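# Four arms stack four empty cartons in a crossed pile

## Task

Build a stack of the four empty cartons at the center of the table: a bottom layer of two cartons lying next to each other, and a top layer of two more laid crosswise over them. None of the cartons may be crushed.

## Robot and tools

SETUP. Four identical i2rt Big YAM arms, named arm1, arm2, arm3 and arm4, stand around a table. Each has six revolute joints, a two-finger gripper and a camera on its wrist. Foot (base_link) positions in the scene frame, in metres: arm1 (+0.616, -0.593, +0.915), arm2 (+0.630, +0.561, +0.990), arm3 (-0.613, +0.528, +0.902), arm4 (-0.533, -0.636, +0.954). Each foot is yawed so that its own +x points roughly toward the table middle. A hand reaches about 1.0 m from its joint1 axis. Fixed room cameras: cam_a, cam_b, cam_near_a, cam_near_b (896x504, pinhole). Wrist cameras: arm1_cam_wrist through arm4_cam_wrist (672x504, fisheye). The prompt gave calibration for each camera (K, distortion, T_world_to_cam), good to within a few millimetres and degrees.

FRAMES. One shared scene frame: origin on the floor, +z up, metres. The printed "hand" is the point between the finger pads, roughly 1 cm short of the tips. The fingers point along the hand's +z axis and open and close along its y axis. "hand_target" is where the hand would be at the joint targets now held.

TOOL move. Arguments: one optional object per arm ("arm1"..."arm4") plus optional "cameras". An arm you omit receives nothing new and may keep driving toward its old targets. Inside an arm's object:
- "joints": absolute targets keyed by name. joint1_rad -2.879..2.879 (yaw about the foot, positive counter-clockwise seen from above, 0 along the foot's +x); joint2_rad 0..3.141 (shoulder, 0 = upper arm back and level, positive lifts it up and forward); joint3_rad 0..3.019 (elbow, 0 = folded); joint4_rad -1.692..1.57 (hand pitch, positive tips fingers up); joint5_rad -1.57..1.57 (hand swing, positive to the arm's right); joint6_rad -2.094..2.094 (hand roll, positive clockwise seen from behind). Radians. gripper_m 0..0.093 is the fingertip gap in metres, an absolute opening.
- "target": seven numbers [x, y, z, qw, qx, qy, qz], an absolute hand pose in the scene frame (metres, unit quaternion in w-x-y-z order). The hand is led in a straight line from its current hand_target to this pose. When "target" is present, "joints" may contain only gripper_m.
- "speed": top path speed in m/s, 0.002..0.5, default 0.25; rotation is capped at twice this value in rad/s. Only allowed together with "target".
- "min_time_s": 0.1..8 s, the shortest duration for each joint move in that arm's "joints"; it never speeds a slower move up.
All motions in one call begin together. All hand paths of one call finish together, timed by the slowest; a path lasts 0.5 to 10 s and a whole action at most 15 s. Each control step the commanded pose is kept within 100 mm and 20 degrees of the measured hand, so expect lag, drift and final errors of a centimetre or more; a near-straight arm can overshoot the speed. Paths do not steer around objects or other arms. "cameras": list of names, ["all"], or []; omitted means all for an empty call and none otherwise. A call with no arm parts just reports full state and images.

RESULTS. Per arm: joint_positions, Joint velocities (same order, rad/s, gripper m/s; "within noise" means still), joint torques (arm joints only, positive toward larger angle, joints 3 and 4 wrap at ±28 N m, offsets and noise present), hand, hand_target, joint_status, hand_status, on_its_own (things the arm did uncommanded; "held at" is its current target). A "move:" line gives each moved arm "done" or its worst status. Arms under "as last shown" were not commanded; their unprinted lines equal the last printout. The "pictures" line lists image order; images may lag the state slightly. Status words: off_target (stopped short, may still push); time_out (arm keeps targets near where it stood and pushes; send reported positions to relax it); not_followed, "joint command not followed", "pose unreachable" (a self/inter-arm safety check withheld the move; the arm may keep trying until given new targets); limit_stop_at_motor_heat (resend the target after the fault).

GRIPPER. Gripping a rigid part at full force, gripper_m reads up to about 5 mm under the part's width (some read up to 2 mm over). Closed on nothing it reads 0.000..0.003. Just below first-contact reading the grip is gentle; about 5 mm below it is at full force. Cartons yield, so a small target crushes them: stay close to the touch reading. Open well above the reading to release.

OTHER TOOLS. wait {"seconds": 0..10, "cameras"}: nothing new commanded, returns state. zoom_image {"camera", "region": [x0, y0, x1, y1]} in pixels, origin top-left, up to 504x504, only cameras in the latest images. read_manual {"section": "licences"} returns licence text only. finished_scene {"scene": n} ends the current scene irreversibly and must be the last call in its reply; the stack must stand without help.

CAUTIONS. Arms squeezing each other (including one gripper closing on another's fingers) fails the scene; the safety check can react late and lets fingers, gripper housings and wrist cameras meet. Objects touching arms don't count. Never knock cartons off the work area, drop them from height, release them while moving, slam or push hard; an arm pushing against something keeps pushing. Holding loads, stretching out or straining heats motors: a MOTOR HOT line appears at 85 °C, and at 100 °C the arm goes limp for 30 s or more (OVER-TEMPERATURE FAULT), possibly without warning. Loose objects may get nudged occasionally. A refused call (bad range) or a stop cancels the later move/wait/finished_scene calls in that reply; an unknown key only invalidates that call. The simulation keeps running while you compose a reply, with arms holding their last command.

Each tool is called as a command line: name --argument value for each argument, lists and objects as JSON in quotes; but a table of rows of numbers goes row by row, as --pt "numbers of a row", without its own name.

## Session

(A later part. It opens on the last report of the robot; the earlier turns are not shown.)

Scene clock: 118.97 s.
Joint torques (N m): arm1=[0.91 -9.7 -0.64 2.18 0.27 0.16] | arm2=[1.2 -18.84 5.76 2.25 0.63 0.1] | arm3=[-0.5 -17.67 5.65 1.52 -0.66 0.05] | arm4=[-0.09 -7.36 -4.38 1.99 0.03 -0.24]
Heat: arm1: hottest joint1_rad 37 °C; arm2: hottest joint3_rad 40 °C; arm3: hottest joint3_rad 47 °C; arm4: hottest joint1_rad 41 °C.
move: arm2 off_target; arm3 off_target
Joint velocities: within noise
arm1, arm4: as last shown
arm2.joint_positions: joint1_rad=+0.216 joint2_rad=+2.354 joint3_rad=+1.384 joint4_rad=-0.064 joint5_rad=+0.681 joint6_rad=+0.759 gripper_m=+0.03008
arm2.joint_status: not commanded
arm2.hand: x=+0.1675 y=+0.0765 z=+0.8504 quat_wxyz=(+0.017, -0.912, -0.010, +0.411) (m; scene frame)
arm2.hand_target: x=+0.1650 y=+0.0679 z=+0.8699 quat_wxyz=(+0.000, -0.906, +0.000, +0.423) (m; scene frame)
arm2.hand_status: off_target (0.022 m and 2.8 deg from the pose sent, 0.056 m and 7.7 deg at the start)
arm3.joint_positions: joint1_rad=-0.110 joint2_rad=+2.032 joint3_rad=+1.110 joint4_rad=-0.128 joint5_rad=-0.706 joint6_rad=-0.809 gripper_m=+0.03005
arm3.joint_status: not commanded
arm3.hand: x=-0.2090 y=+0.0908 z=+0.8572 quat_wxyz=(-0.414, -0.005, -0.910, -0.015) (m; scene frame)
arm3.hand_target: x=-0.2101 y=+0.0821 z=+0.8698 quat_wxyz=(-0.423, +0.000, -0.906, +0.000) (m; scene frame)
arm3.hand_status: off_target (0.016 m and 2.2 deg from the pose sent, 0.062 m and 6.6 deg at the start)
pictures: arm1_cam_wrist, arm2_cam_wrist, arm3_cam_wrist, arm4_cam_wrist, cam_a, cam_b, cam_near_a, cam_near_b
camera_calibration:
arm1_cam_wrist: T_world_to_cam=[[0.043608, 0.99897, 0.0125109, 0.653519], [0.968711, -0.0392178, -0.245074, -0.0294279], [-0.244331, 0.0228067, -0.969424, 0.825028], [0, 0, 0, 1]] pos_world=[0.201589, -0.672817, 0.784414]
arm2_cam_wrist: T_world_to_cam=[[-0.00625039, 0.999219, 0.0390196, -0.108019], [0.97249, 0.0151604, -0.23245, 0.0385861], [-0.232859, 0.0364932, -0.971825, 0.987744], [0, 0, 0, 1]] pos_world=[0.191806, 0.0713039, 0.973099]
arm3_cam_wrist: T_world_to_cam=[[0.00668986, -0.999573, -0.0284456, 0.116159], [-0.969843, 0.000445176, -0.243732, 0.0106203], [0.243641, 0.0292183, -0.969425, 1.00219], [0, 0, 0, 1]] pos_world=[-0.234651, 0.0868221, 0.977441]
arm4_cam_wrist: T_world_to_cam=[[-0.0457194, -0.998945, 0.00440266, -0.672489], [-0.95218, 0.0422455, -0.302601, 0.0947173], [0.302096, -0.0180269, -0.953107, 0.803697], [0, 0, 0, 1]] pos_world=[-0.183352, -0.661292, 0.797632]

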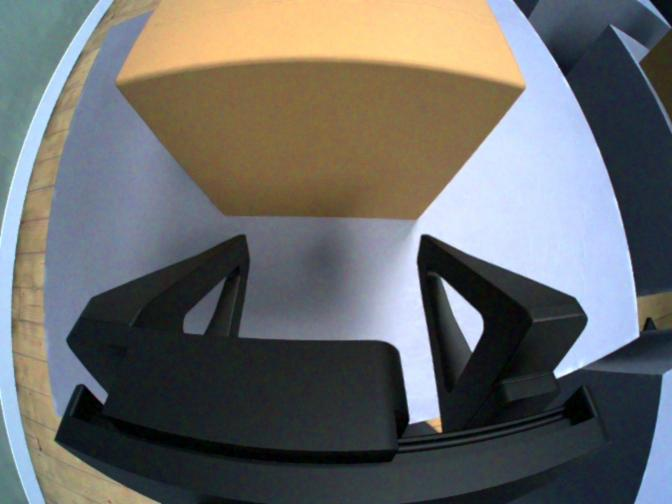

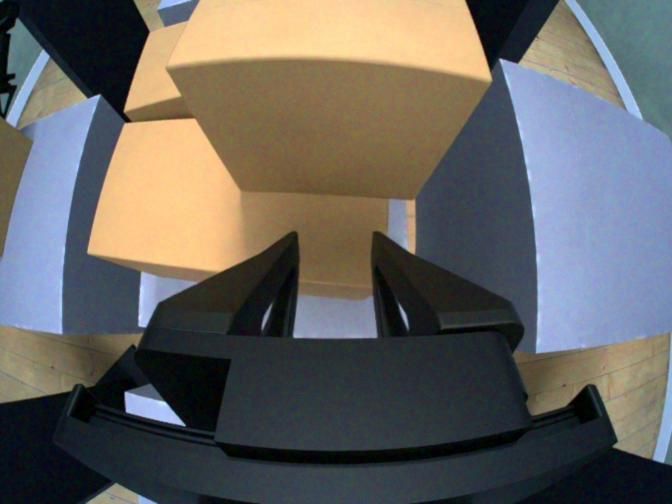

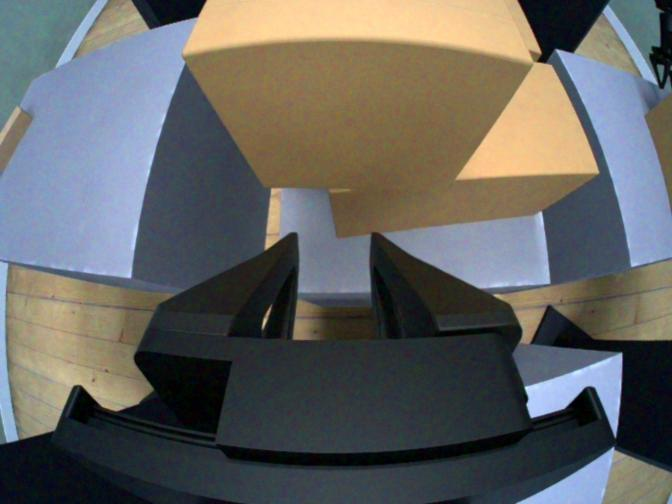

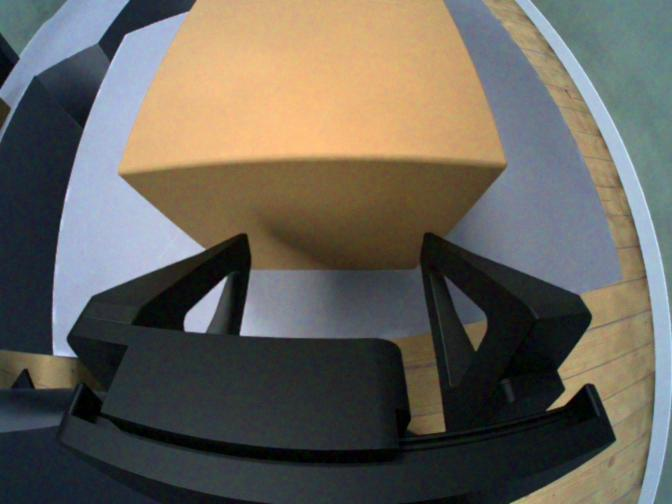

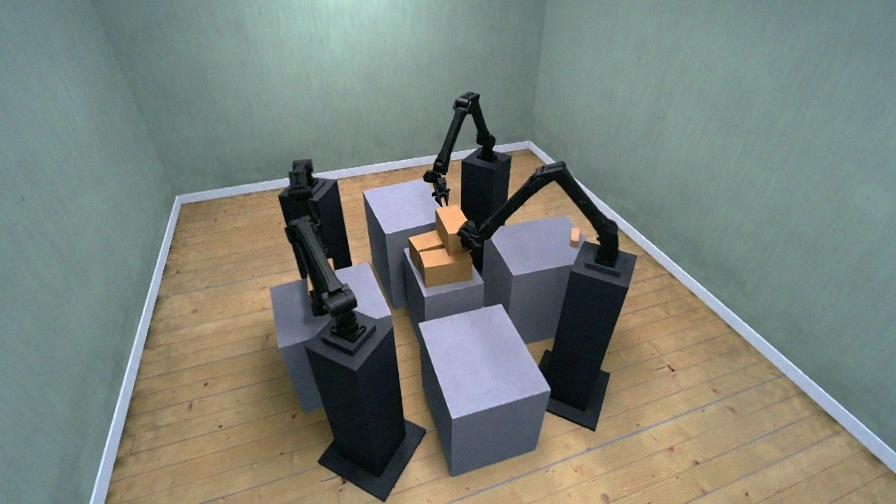

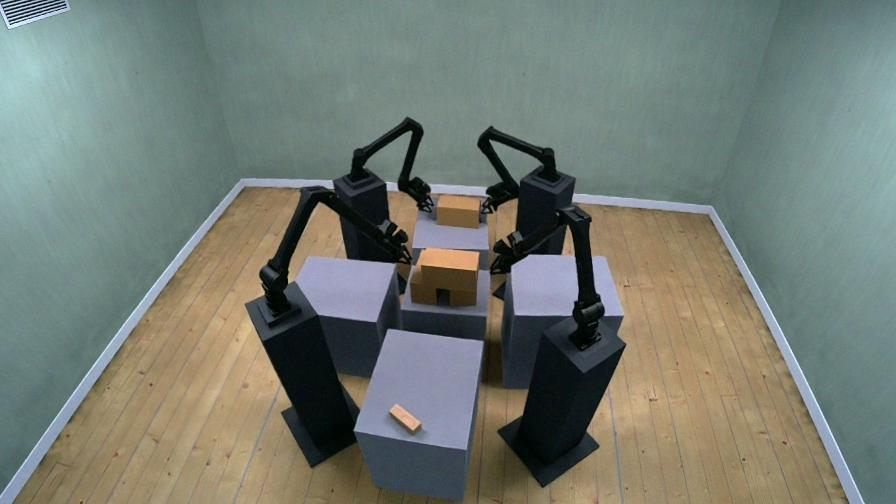

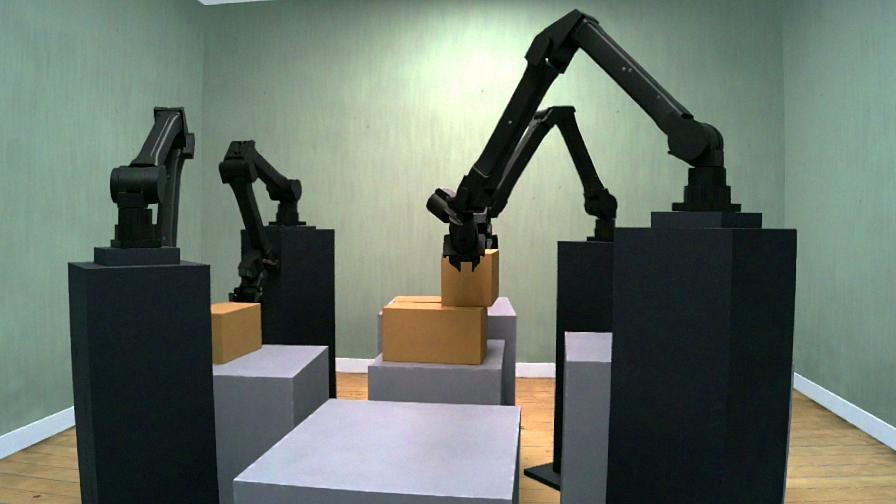

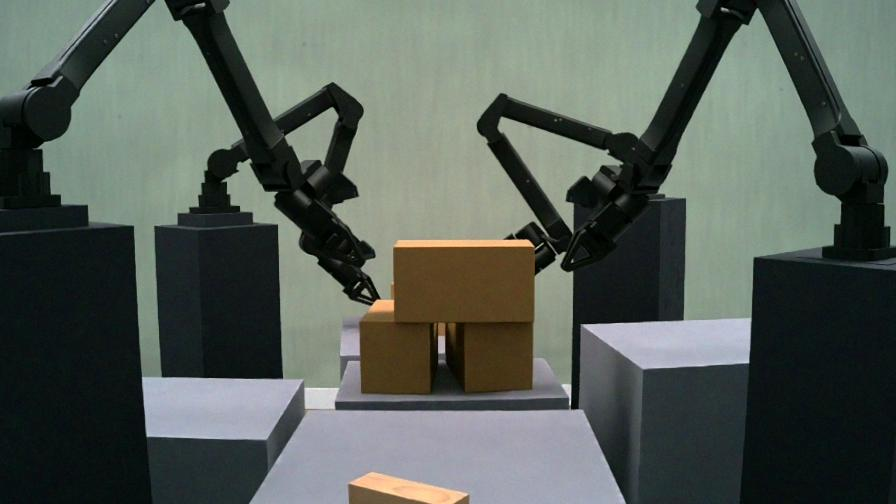

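move --arm1 '{"target":[0.172,-0.678,0.697,-0.0106,0.906,-0.0227,-0.4225],"speed":0.1,"joints":{"gripper_m":0.03}}' --arm2 '{"target":[0.225,0.0,0.705,0,0.906,0,-0.423],"speed":0.12,"joints":{"gripper_m":0.09}}' --arm3 '{"target":[-0.225,0.0,0.705,0.423,0,0.906,0],"speed":0.12,"joints":{"gripper_m":0.09}}' --arm4 '{"target":[-0.180,-0.659,0.69,0.4225,0.0227,0.906,-0.0106],"speed":0.1,"joints":{"gripper_m":0.03}}' --cameras '["arm1_cam_wrist","arm2_cam_wrist","arm3_cam_wrist","arm4_cam_wrist","cam_near_b"]'

Scene clock: 125.33 s.
Joint torques (N m): arm1=[1.08 -12.51 -1.62 1.06 0.26 0.16] | arm2=[0.73 -17.73 8.57 0.77 0.71 0.09] | arm3=[-0.5 -18.49 6.67 1.11 -0.71 0.03] | arm4=[-0.21 -11.81 -9.32 2 0.03 -0.24]
Heat: arm1: hottest joint1_rad 37 °C; arm2: hottest joint2_rad 39 °C; arm3: hottest joint3_rad 46 °C; arm4: hottest joint1_rad 41 °C.
move: arm1 done; arm2 off_target; arm3 off_target; arm4 off_target
Joint velocities: within noise
arm1.joint_positions: joint1_rad=+1.084 joint2_rad=+2.490 joint3_rad=+0.666 joint4_rad=+1.097 joint5_rad=+0.254 joint6_rad=+0.215 gripper_m=+0.03009
arm1.joint_status: all done
arm1.hand: x=+0.1708 y=-0.6722 z=+0.6902 quat_wxyz=(-0.013, +0.906, -0.025, -0.422) (m; scene frame)
arm1.hand_target: x=+0.1719 y=-0.6780 z=+0.6969 quat_wxyz=(-0.010, +0.906, -0.023, -0.423) (m; scene frame)
arm1.hand_status: done (0.009 m and 0.4 deg from the pose sent, 0.035 m and 0.8 deg at the start)
arm2.joint_positions: joint1_rad=+0.359 joint2_rad=+2.714 joint3_rad=+1.652 joint4_rad=-0.047 joint5_rad=+0.753 joint6_rad=+0.923 gripper_m=+0.08990
arm2.joint_status: all done
arm2.hand: x=+0.2269 y=+0.0103 z=+0.7063 quat_wxyz=(+0.005, -0.908, -0.004, +0.420) (m; scene frame)
arm2.hand_target: x=+0.2253 y=+0.0004 z=+0.7052 quat_wxyz=(+0.000, -0.906, +0.000, +0.423) (m; scene frame)
arm2.hand_status: off_target (0.011 m and 0.9 deg from the pose sent, 0.174 m and 2.8 deg at the start)
arm3.joint_positions: joint1_rad=-0.206 joint2_rad=+2.462 joint3_rad=+1.392 joint4_rad=-0.052 joint5_rad=-0.754 joint6_rad=-0.922 gripper_m=+0.08992
arm3.joint_status: all done
arm3.hand: x=-0.2268 y=+0.0172 z=+0.7005 quat_wxyz=(-0.416, -0.005, -0.909, -0.015) (m; scene frame)
arm3.hand_target: x=-0.2255 y=+0.0003 z=+0.7054 quat_wxyz=(-0.423, +0.000, -0.906, +0.000) (m; scene frame)
arm3.hand_status: off_target (0.018 m and 2.0 deg from the pose sent, 0.178 m and 2.2 deg at the start)
arm4.joint_positions: joint1_rad=-1.058 joint2_rad=+2.788 joint3_rad=+0.619 joint4_rad=+1.527 joint5_rad=-0.012 joint6_rad=-0.008 gripper_m=+0.03008
arm4.joint_status: all done
arm4.hand: x=-0.1488 y=-0.6601 z=+0.6876 quat_wxyz=(-0.448, -0.024, -0.893, +0.010) (m; scene frame)
arm4.hand_target: x=-0.1787 y=-0.6589 z=+0.6899 quat_wxyz=(-0.422, -0.023, -0.906, +0.010) (m; scene frame)
arm4.hand_status: off_target (0.031 m and 3.3 deg from the pose sent, 0.032 m and 3.0 deg at the start)
pictures: arm1_cam_wrist, arm2_cam_wrist, arm3_cam_wrist, arm4_cam_wrist, cam_near_b
camera_calibration:
arm1_cam_wrist: T_world_to_cam=[[0.0456144, 0.998916, 0.00931259, 0.656851], [0.966048, -0.0417366, -0.254969, -0.0136703], [-0.254303, 0.0206266, -0.966904, 0.849103], [0, 0, 0, 1]] pos_world=[0.199174, -0.674223, 0.811399]
arm2_cam_wrist: T_world_to_cam=[[-0.0057998, 0.999916, 0.0116311, -0.0165652], [0.967636, 0.00854624, -0.252204, -0.0365594], [-0.252282, 0.00979197, -0.967604, 0.865784], [0, 0, 0, 1]] pos_world=[0.253702, 0.00839847, 0.828709]
arm3_cam_wrist: T_world_to_cam=[[0.00726544, -0.999612, -0.0268721, 0.0372002], [-0.968804, -0.000379329, -0.247826, -0.0417905], [0.24772, 0.0278344, -0.968432, 0.856946], [0, 0, 0, 1]] pos_world=[-0.25304, 0.0133174, 0.820536]
arm4_cam_wrist: T_world_to_cam=[[-0.0436315, -0.999042, 0.00349699, -0.671364], [-0.950866, 0.0404531, -0.306949, 0.0998677], [0.306514, -0.0167178, -0.951719, 0.811718], [0, 0, 0, 1]] pos_world=[-0.183135, -0.66119, 0.80553]

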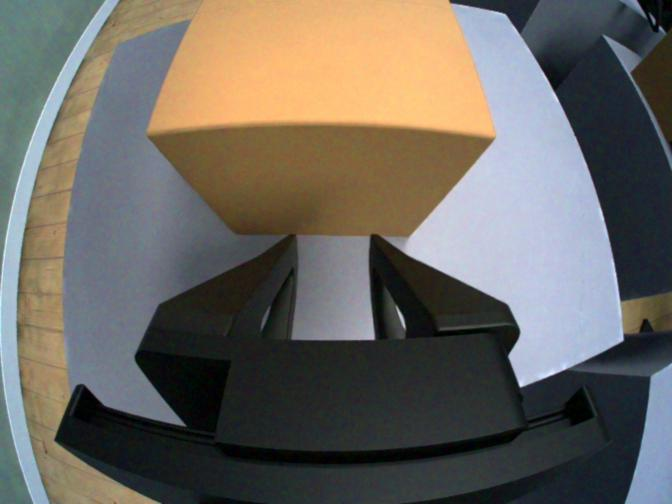

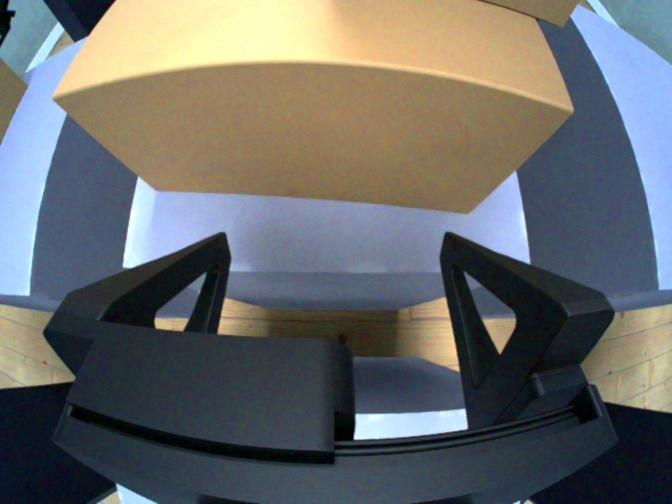

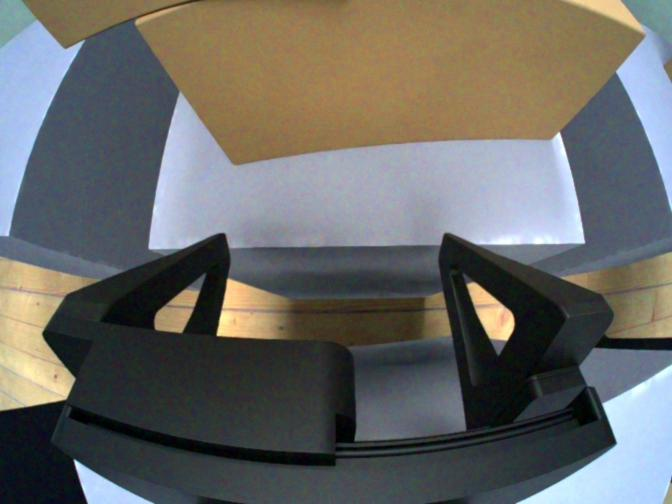

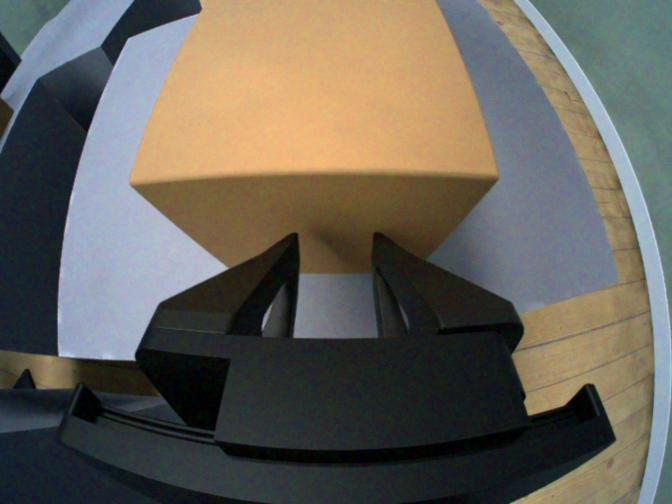

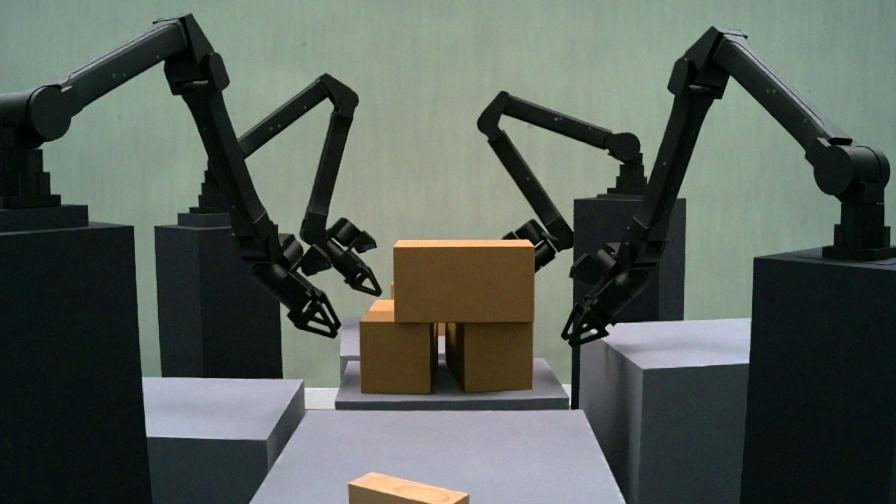

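move --arm2 '{"target":[0.138,-0.012,0.70,0,0.906,0,-0.423],"speed":0.06}' --arm3 '{"target":[-0.137,-0.03,0.705,0.423,0,0.906,0],"speed":0.06}' --cameras '["arm2_cam_wrist","arm3_cam_wrist","cam_near_b"]'

Scene clock: 129.47 s.
Joint torques (N m): arm1=[1.14 -12.51 -1.62 1.06 0.26 0.16] | arm2=[-0.26 -18.55 10.55 1.06 0.28 -0.08] | arm3=[1.08 -20.25 8.38 0.55 -0.35 0.22] | arm4=[0.03 -11.58 -9.33 2 0.03 -0.24]
Heat: arm1: hottest joint1_rad 37 °C; arm2: hottest joint2_rad 40 °C; arm3: hottest joint3_rad 46 °C; arm4: hottest joint1_rad 41 °C.
move: arm2 off_target; arm3 off_target
Joint velocities: within noise
arm1, arm4: as last shown
arm2.joint_positions: joint1_rad=+0.266 joint2_rad=+2.801 joint3_rad=+1.863 joint4_rad=-0.088 joint5_rad=+0.707 joint6_rad=+0.816 gripper_m=+0.08991
arm2.joint_status: not commanded
arm2.hand: x=+0.1496 y=-0.0078 z=+0.7031 quat_wxyz=(+0.001, -0.907, -0.002, +0.422) (m; scene frame)
arm2.hand_target: x=+0.1384 y=-0.0115 z=+0.7005 quat_wxyz=(+0.000, -0.906, +0.000, +0.423) (m; scene frame)
arm2.hand_status: off_target (0.013 m and 0.3 deg from the pose sent, 0.092 m and 0.8 deg at the start)
arm3.joint_positions: joint1_rad=-0.125 joint2_rad=+2.558 joint3_rad=+1.632 joint4_rad=-0.106 joint5_rad=-0.711 joint6_rad=-0.818 gripper_m=+0.08992
arm3.joint_status: not commanded
arm3.hand: x=-0.1499 y=-0.0223 z=+0.7016 quat_wxyz=(-0.419, -0.005, -0.908, -0.005) (m; scene frame)
arm3.hand_target: x=-0.1374 y=-0.0294 z=+0.7053 quat_wxyz=(-0.423, +0.000, -0.906, +0.000) (m; scene frame)
arm3.hand_status: off_target (0.015 m and 0.9 deg from the pose sent, 0.102 m and 2.0 deg at the start)
pictures: arm2_cam_wrist, arm3_cam_wrist, cam_near_b
camera_calibration:
arm2_cam_wrist: T_world_to_cam=[[-0.00452517, 0.999989, 0.00125152, 0.00817068], [0.966623, 0.00469478, -0.256161, 0.0405784], [-0.256164, 0.0000505806, -0.966633, 0.843162], [0, 0, 0, 1]] pos_world=[0.176801, -0.00840375, 0.825413]
arm3_cam_wrist: T_world_to_cam=[[-0.000488866, -0.999965, -0.00837309, -0.0169319], [-0.966685, 0.00261581, -0.255955, 0.0391206], [0.255968, 0.00796902, -0.966652, 0.839654], [0, 0, 0, 1]] pos_world=[-0.177116, -0.0237249, 0.821525]

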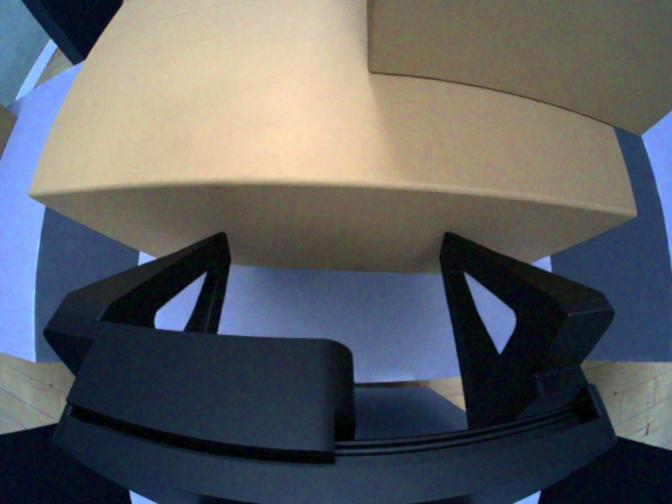

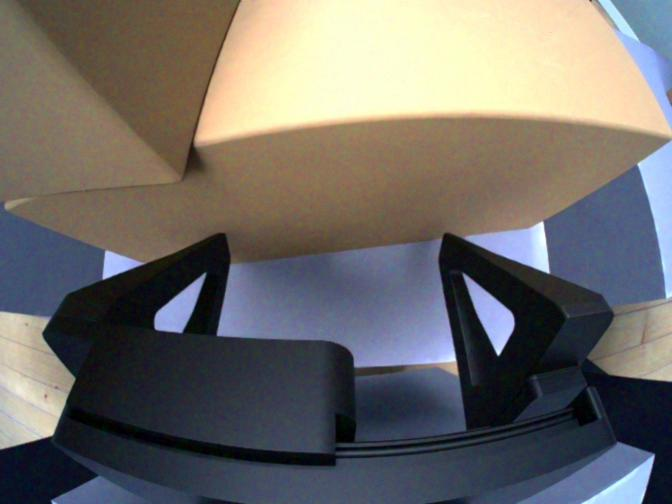

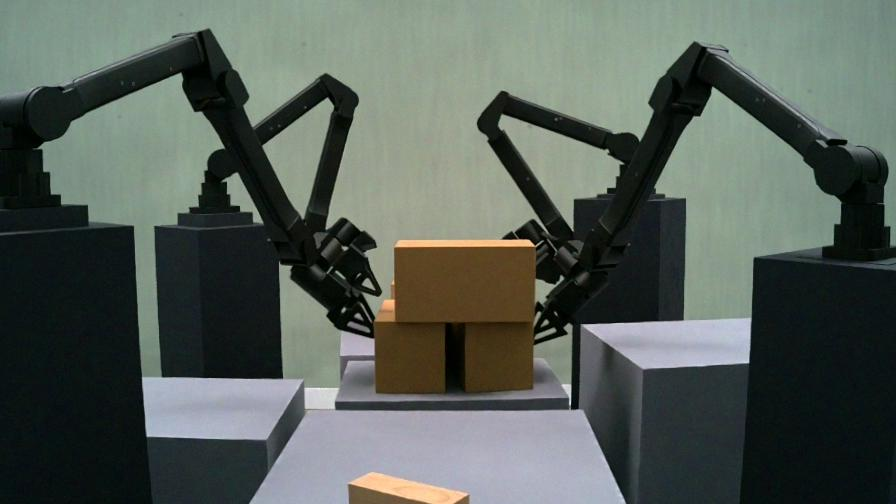

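move --arm2 '{"target":[0.118,-0.012,0.70,0,0.906,0,-0.423],"speed":0.06}' --arm3 '{"target":[-0.112,-0.015,0.71,0.423,0,0.906,0],"speed":0.06}' --cameras '["arm2_cam_wrist","arm3_cam_wrist","cam_near_b"]'

Scene clock: 131.03 s.
Joint torques (N m): arm1=[1.14 -12.4 -1.61 1.06 0.27 0.16] | arm2=[-0.09 -17.9 11.23 1.21 0.44 -0.18] | arm3=[1.85 -20.84 7.73 1.65 -0.46 0.28] | arm4=[-0.38 -11.69 -9.26 2.02 0.01 -0.26]
Heat: arm1: hottest joint1_rad 37 °C; arm2: hottest joint2_rad 40 °C; arm3: hottest joint3_rad 45 °C; arm4: hottest joint1_rad 41 °C.
move: arm2 off_target; arm3 off_target
Joint velocities: within noise
arm1, arm4: as last shown
arm2.joint_positions: joint1_rad=+0.248 joint2_rad=+2.819 joint3_rad=+1.904 joint4_rad=-0.102 joint5_rad=+0.692 joint6_rad=+0.793 gripper_m=+0.08991
arm2.joint_status: not commanded
arm2.hand: x=+0.1355 y=-0.0089 z=+0.7010 quat_wxyz=(+0.001, -0.908, -0.004, +0.419) (m; scene frame)
arm2.hand_target: x=+0.1188 y=-0.0111 z=+0.7006 quat_wxyz=(+0.000, -0.906, +0.000, +0.423) (m; scene frame)
arm2.hand_status: off_target (0.018 m and 0.8 deg from the pose sent, 0.032 m and 0.3 deg at the start)
arm3.joint_positions: joint1_rad=-0.089 joint2_rad=+2.558 joint3_rad=+1.632 joint4_rad=-0.100 joint5_rad=-0.684 joint6_rad=-0.778 gripper_m=+0.08992
arm3.joint_status: not commanded
arm3.hand: x=-0.1318 y=-0.0092 z=+0.6998 quat_wxyz=(-0.412, -0.009, -0.911, -0.010) (m; scene frame)
arm3.hand_target: x=-0.1125 y=-0.0142 z=+0.7106 quat_wxyz=(-0.423, +0.000, -0.906, +0.000) (m; scene frame)
arm3.hand_status: off_target (0.023 m and 2.1 deg from the pose sent, 0.039 m and 0.9 deg at the start)
pictures: arm2_cam_wrist, arm3_cam_wrist, cam_near_b
camera_calibration:
arm2_cam_wrist: T_world_to_cam=[[-0.00928668, 0.999948, 0.00411702, 0.00781487], [0.968282, 0.0100205, -0.249659, 0.0489259], [-0.249688, 0.00166793, -0.968325, 0.83787], [0, 0, 0, 1]] pos_world=[0.161904, -0.00970224, 0.823513]
arm3_cam_wrist: T_world_to_cam=[[-0.0042775, -0.999755, -0.0216977, 0.00494254], [-0.970728, 0.00936202, -0.239999, 0.0444852], [0.240144, 0.020036, -0.970531, 0.833937], [0, 0, 0, 1]] pos_world=[-0.157061, -0.0121839, 0.820145]

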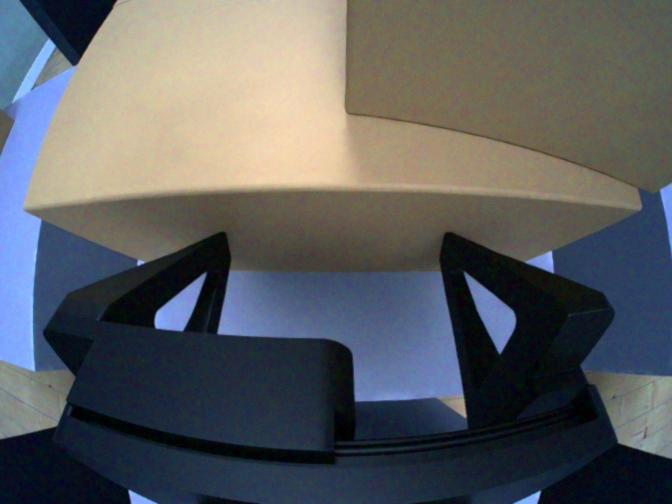

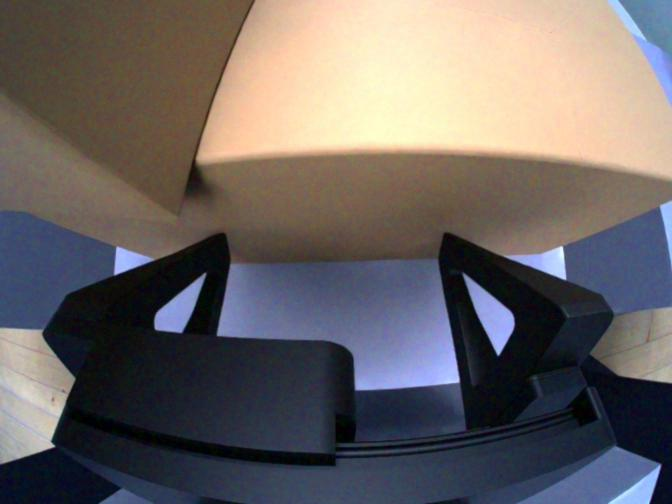

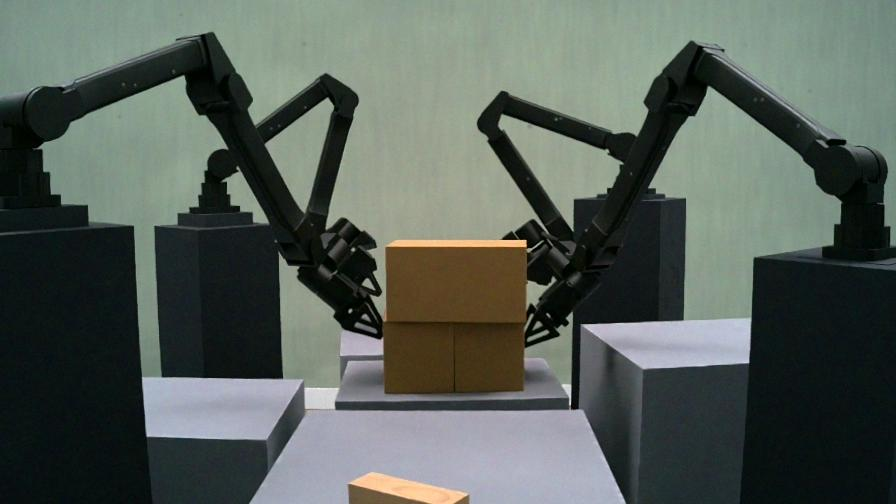

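move --arm1 '{"target":[0.067,-0.681,0.732,-0.0106,0.906,-0.0227,-0.4225],"speed":0.07}' --arm2 '{"target":[0.20,0.0,0.72,0,0.906,0,-0.423],"speed":0.07}' --arm3 '{"target":[-0.195,-0.015,0.72,0.423,0,0.906,0],"speed":0.07}' --arm4 '{"target":[-0.069,-0.6655,0.732,0.4225,0.0227,0.906,-0.0106],"speed":0.07}' --cameras '["arm1_cam_wrist","arm4_cam_wrist","cam_near_b"]'

Scene clock: 135.80 s.
Joint torques (N m): arm1=[-2.84 -14.8 6.53 1.84 0.1 -0.03] | arm2=[1.61 -21.13 5.04 2.29 0.68 0.12] | arm3=[-0.5 -21.54 4.98 0.98 -0.69 0.05] | arm4=[0.03 -16.38 3.99 2.36 0.11 -0.21]
Heat: arm1: hottest joint1_rad 37 °C; arm2: hottest joint2_rad 41 °C; arm3: hottest joint3_rad 45 °C; arm4: hottest joint1_rad 41 °C.
move: arm1 off_target; arm2 off_target; arm3 off_target; arm4 off_target
Joint velocities: within noise
arm1.joint_positions: joint1_rad=+1.066 joint2_rad=+2.358 joint3_rad=+0.755 joint4_rad=+0.743 joint5_rad=+0.214 joint6_rad=+0.192 gripper_m=+0.03009
arm1.joint_status: not commanded
arm1.hand: x=+0.1370 y=-0.6794 z=+0.6981 quat_wxyz=(-0.020, +0.933, -0.007, -0.360) (m; scene frame)
arm1.hand_target: x=+0.0723 y=-0.6791 z=+0.7374 quat_wxyz=(-0.012, +0.906, -0.023, -0.423) (m; scene frame)
arm1.hand_status: off_target (0.078 m and 8.1 deg from the pose sent, 0.112 m and 0.5 deg at the start)
arm2.joint_positions: joint1_rad=+0.320 joint2_rad=+2.745 joint3_rad=+1.712 joint4_rad=-0.083 joint5_rad=+0.736 joint6_rad=+0.880 gripper_m=+0.08991
arm2.joint_status: not commanded
arm2.hand: x=+0.2020 y=+0.0153 z=+0.6978 quat_wxyz=(+0.020, -0.911, -0.009, +0.412) (m; scene frame)
arm2.hand_target: x=+0.2002 y=+0.0001 z=+0.7197 quat_wxyz=(+0.000, -0.906, +0.000, +0.423) (m; scene frame)
arm2.hand_status: off_target (0.027 m and 2.9 deg from the pose sent, 0.068 m and 0.7 deg at the start)
arm3.joint_positions: joint1_rad=-0.172 joint2_rad=+2.497 joint3_rad=+1.506 joint4_rad=-0.095 joint5_rad=-0.738 joint6_rad=-0.881 gripper_m=+0.08992
arm3.joint_status: not commanded
arm3.hand: x=-0.1927 y=-0.0047 z=+0.7053 quat_wxyz=(-0.417, -0.003, -0.909, -0.012) (m; scene frame)
arm3.hand_target: x=-0.1950 y=-0.0148 z=+0.7197 quat_wxyz=(-0.423, +0.000, -0.906, +0.000) (m; scene frame)
arm3.hand_status: off_target (0.018 m and 1.6 deg from the pose sent, 0.067 m and 2.1 deg at the start)
arm4.joint_positions: joint1_rad=-1.058 joint2_rad=+2.518 joint3_rad=+0.592 joint4_rad=+1.083 joint5_rad=-0.011 joint6_rad=-0.008 gripper_m=+0.03008
arm4.joint_status: not commanded
arm4.hand: x=-0.1321 y=-0.6615 z=+0.7070 quat_wxyz=(-0.356, -0.026, -0.934, +0.007) (m; scene frame)
arm4.hand_target: x=-0.0727 y=-0.6653 z=+0.7361 quat_wxyz=(-0.423, -0.023, -0.906, +0.011) (m; scene frame)
arm4.hand_status: off_target (0.068 m and 8.2 deg from the pose sent, 0.091 m and 3.3 deg at the start)
pictures: arm1_cam_wrist, arm4_cam_wrist, cam_near_b
camera_calibration:
arm1_cam_wrist: T_world_to_cam=[[0.0164267, 0.99917, 0.0372642, 0.650115], [0.992517, -0.0117847, -0.121533, -0.0557101], [-0.120993, 0.0389818, -0.991888, 0.859883], [0, 0, 0, 1]] pos_world=[0.148654, -0.683752, 0.821911]
arm4_cam_wrist: T_world_to_cam=[[-0.0435534, -0.999051, -0.000295911, -0.669373], [-0.992895, 0.0433179, -0.110828, -0.0204766], [0.110736, -0.00453315, -0.99384, 0.836986], [0, 0, 0, 1]] pos_world=[-0.142169, -0.664057, 0.829362]

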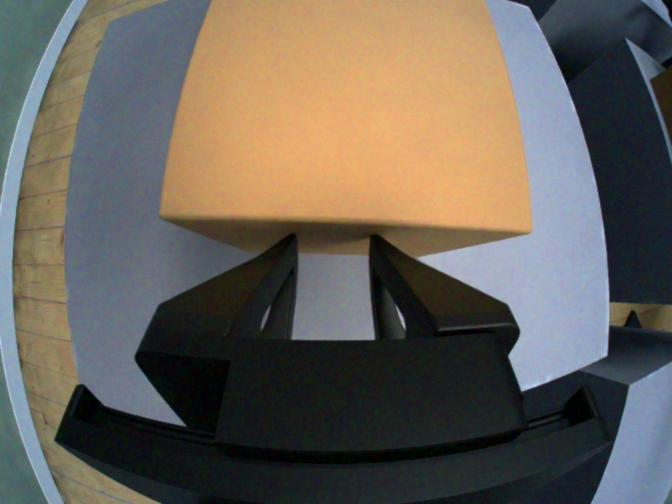

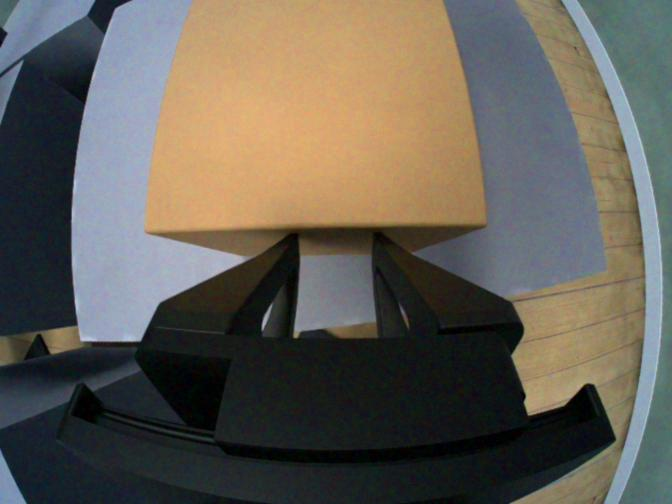

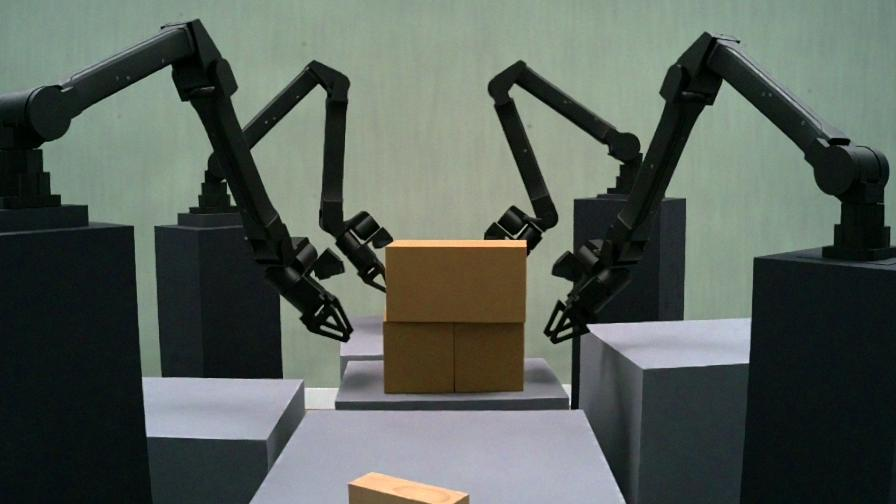

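move --arm1 '{"target":[0.067,-0.679,0.955,-0.0106,0.906,-0.0227,-0.4225],"speed":0.09}' --arm2 '{"target":[0.28,0.33,0.95,0,0.906,0,-0.423],"speed":0.15}' --arm3 '{"target":[-0.28,0.33,0.95,0.423,0,0.906,0],"speed":0.15}' --arm4 '{"target":[-0.069,-0.6655,0.955,0.4225,0.0227,0.906,-0.0106],"speed":0.09}' --cameras '["arm1_cam_wrist","arm4_cam_wrist","cam_near_b"]'

Scene clock: 140.53 s.
Joint torques (N m): arm1=[-2.32 -14.15 10.36 3.07 0.33 -0.03] | arm2=[-0.03 -9.47 3.49 2.09 0.23 -0.09] | arm3=[1.2 -7.88 6.01 0.92 -0.2 0.19] | arm4=[-0.03 -11.05 10.74 2.77 0.11 -0.14]
Heat: arm1: hottest joint1_rad 36 °C; arm2: hottest joint2_rad 41 °C; arm3: hottest joint3_rad 44 °C; arm4: hottest joint1_rad 41 °C.
move: arm1 off_target; arm2 done; arm3 done; arm4 off_target
Joint velocities: within noise
arm1.joint_positions: joint1_rad=+1.060 joint2_rad=+1.724 joint3_rad=+0.635 joint4_rad=+0.166 joint5_rad=+0.209 joint6_rad=+0.194 gripper_m=+0.03009
arm1.joint_status: not commanded
arm1.hand: x=+0.1502 y=-0.6740 z=+0.8762 quat_wxyz=(-0.026, +0.943, -0.007, -0.331) (m; scene frame)
arm1.hand_target: x=+0.0867 y=-0.6760 z=+0.9493 quat_wxyz=(-0.012, +0.906, -0.023, -0.423) (m; scene frame)
arm1.hand_status: off_target (0.115 m and 11.7 deg from the pose sent, 0.266 m and 8.1 deg at the start; pose on its path clipped on 86 of 120 steps)
arm2.joint_positions: joint1_rad=+0.070 joint2_rad=+1.767 joint3_rad=+0.490 joint4_rad=+0.359 joint5_rad=+0.595 joint6_rad=+0.616 gripper_m=+0.08991
arm2.joint_status: not commanded
arm2.hand: x=+0.2831 y=+0.3285 z=+0.9432 quat_wxyz=(+0.005, -0.909, -0.003, +0.417) (m; scene frame)
arm2.hand_target: x=+0.2800 y=+0.3300 z=+0.9499 quat_wxyz=(+0.000, -0.906, +0.000, +0.423) (m; scene frame)
arm2.hand_status: done (0.008 m and 1.0 deg from the pose sent, 0.411 m and 2.9 deg at the start)
arm3.joint_positions: joint1_rad=+0.117 joint2_rad=+1.331 joint3_rad=+0.427 joint4_rad=+0.035 joint5_rad=-0.566 joint6_rad=-0.574 gripper_m=+0.08992
arm3.joint_status: not commanded
arm3.hand: x=-0.2819 y=+0.3265 z=+0.9474 quat_wxyz=(-0.423, -0.002, -0.906, +0.002) (m; scene frame)
arm3.hand_target: x=-0.2800 y=+0.3300 z=+0.9500 quat_wxyz=(-0.423, +0.000, -0.906, +0.000) (m; scene frame)
arm3.hand_status: done (0.005 m and 0.3 deg from the pose sent, 0.424 m and 1.6 deg at the start)
arm4.joint_positions: joint1_rad=-1.058 joint2_rad=+1.630 joint3_rad=+0.424 joint4_rad=+0.383 joint5_rad=-0.011 joint6_rad=-0.015 gripper_m=+0.03007
arm4.joint_status: not commanded
arm4.hand: x=-0.1164 y=-0.6629 z=+0.9198 quat_wxyz=(-0.366, -0.023, -0.930, +0.009) (m; scene frame)
arm4.hand_target: x=-0.0728 y=-0.6653 z=+0.9575 quat_wxyz=(-0.423, -0.023, -0.906, +0.010) (m; scene frame)
arm4.hand_status: off_target (0.059 m and 7.1 deg from the pose sent, 0.256 m and 8.2 deg at the start)
pictures: arm1_cam_wrist, arm4_cam_wrist, cam_near_b
camera_calibration:
arm1_cam_wrist: T_world_to_cam=[[0.0175685, 0.998622, 0.0494472, 0.626729], [0.998101, -0.0145963, -0.0598402, -0.103884], [-0.059036, 0.0504046, -0.996983, 1.04086], [0, 0, 0, 1]] pos_world=[0.154124, -0.679846, 1.00051]
arm4_cam_wrist: T_world_to_cam=[[-0.0388155, -0.999236, 0.00458422, -0.674051], [-0.990734, 0.0378869, -0.130427, 0.0332753], [0.130154, -0.00960434, -0.991447, 1.04346], [0, 0, 0, 1]] pos_world=[-0.129007, -0.664775, 1.04196]

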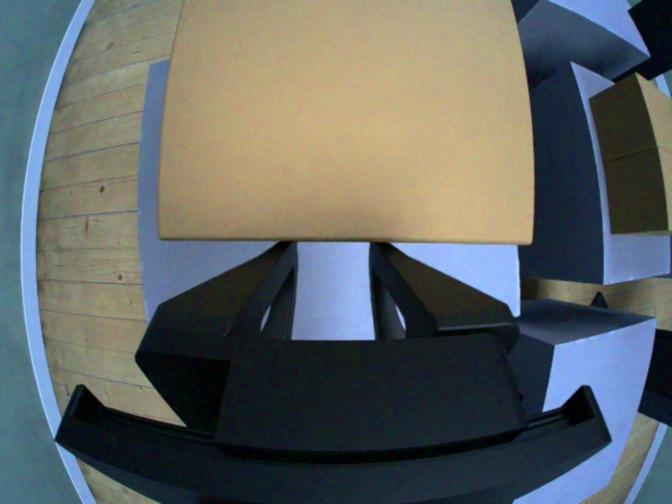

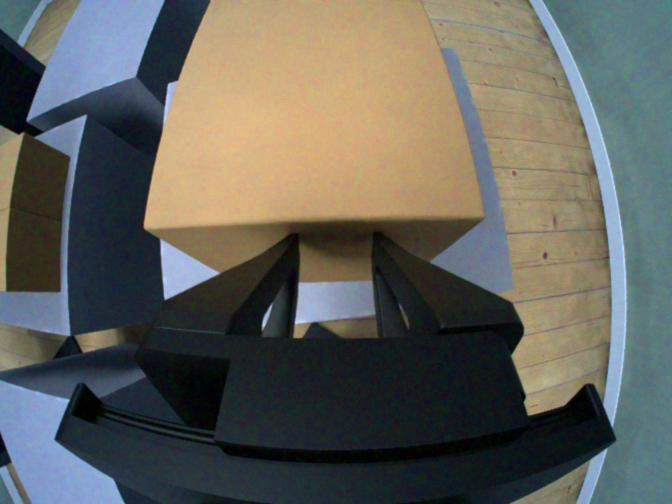

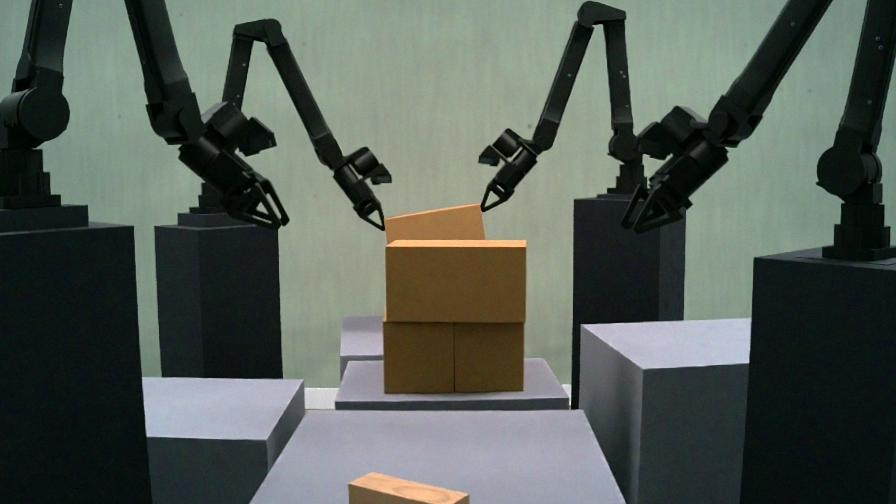

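move --arm1 '{"target":[0.060,-0.40,0.99,-0.0053,0.9063,-0.0113,-0.4226],"speed":0.07}' --arm4 '{"target":[-0.078,-0.40,0.935,0.4226,0.0113,0.9063,-0.0053],"speed":0.07}' --cameras '["arm1_cam_wrist","arm4_cam_wrist","cam_near_a","cam_near_b"]'

Scene clock: 146.37 s.
Joint torques (N m): arm1=[0.38 -9 13.48 2.37 -0.45 0.15] | arm2=[-0.21 -9.58 3.51 2.11 0.26 -0.12] | arm3=[1.14 -7.88 6 0.92 -0.2 0.21] | arm4=[-0.91 -12.16 15.61 2.59 1.43 0.05]
Heat: arm1: hottest joint3_rad 37 °C; arm2: hottest joint2_rad 41 °C; arm3: hottest joint3_rad 44 °C; arm4: hottest joint1_rad 41 °C.
move: arm1 off_target; arm4 off_target
Joint velocities: within noise
arm1.joint_positions: joint1_rad=+0.382 joint2_rad=+1.639 joint3_rad=+0.785 joint4_rad=-0.016 joint5_rad=-0.291 joint6_rad=-0.269 gripper_m=+0.03009
arm1.joint_status: not commanded
arm1.hand: x=+0.1206 y=-0.4209 z=+0.9466 quat_wxyz=(+0.012, +0.930, -0.025, -0.366) (m; scene frame)
arm1.hand_target: x=+0.0685 y=-0.4031 z=+0.9947 quat_wxyz=(-0.005, +0.906, -0.011, -0.423) (m; scene frame)
arm1.hand_status: off_target (0.077 m and 7.5 deg from the pose sent, 0.310 m and 11.6 deg at the start; pose on its path clipped on 60 of 144 steps)
arm2, arm3: as last shown
arm4.joint_positions: joint1_rad=-0.329 joint2_rad=+1.767 joint3_rad=+0.554 joint4_rad=+0.211 joint5_rad=+0.466 joint6_rad=+0.450 gripper_m=+0.03007
arm4.joint_status: not commanded
arm4.hand: x=-0.1528 y=-0.4406 z=+0.8919 quat_wxyz=(-0.350, +0.034, -0.935, +0.044) (m; scene frame)
arm4.hand_target: x=-0.0876 y=-0.4052 z=+0.9431 quat_wxyz=(-0.422, -0.012, -0.906, +0.004) (m; scene frame)
arm4.hand_status: off_target (0.095 m and 11.3 deg from the pose sent, 0.266 m and 7.2 deg at the start)
pictures: arm1_cam_wrist, arm4_cam_wrist, cam_near_a, cam_near_b
camera_calibration:
arm1_cam_wrist: T_world_to_cam=[[0.0246832, 0.99906, -0.0356349, 0.450793], [0.990486, -0.0292676, -0.134468, -0.00102522], [-0.135385, -0.0319768, -0.990277, 1.06472], [0, 0, 0, 1]] pos_world=[0.134035, -0.416353, 1.07029]
arm4_cam_wrist: T_world_to_cam=[[0.042977, -0.993043, 0.10963, -0.531717], [-0.994152, -0.0533885, -0.0938738, -0.0881503], [0.0990737, -0.104954, -0.98953, 0.97422], [0, 0, 0, 1]] pos_world=[-0.161303, -0.430475, 1.01404]

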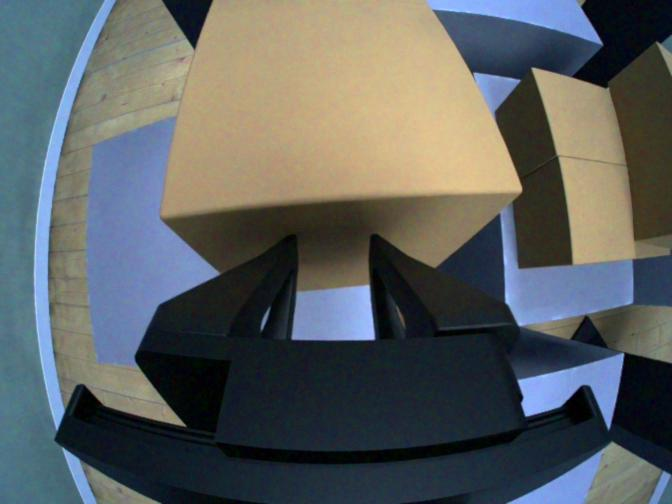

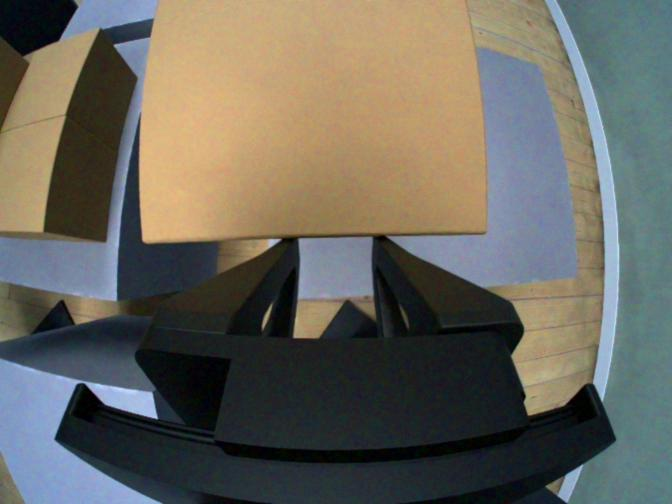

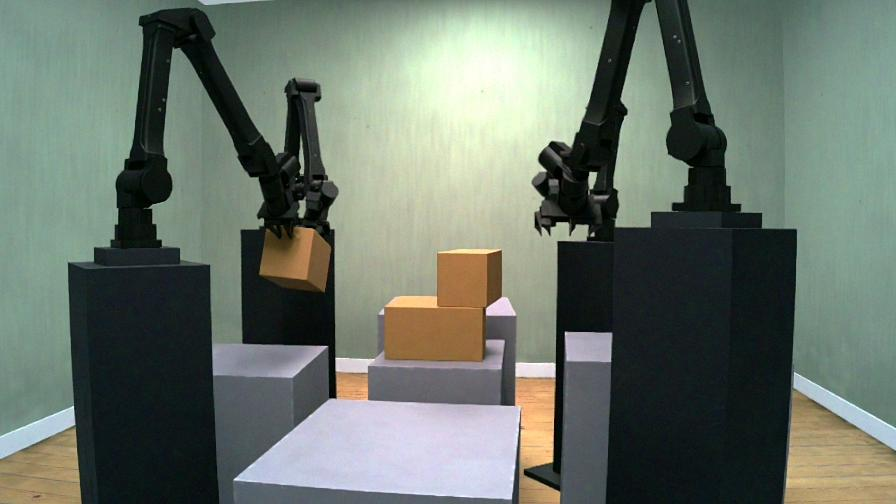

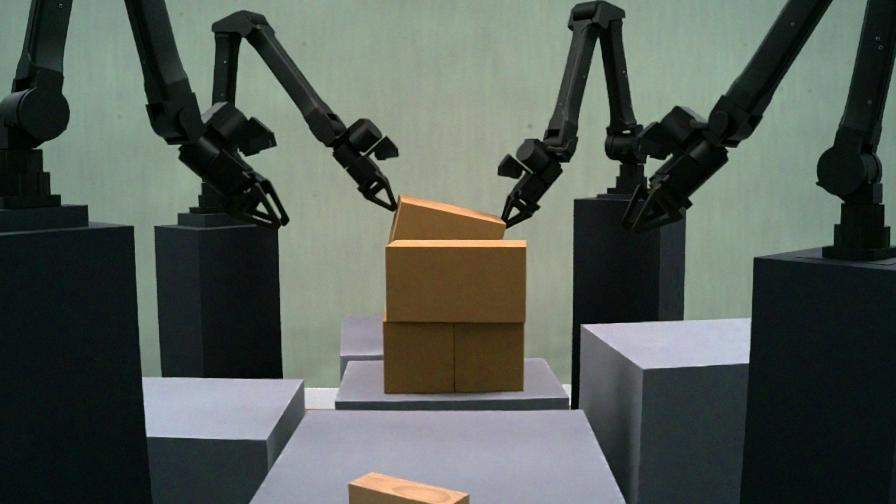

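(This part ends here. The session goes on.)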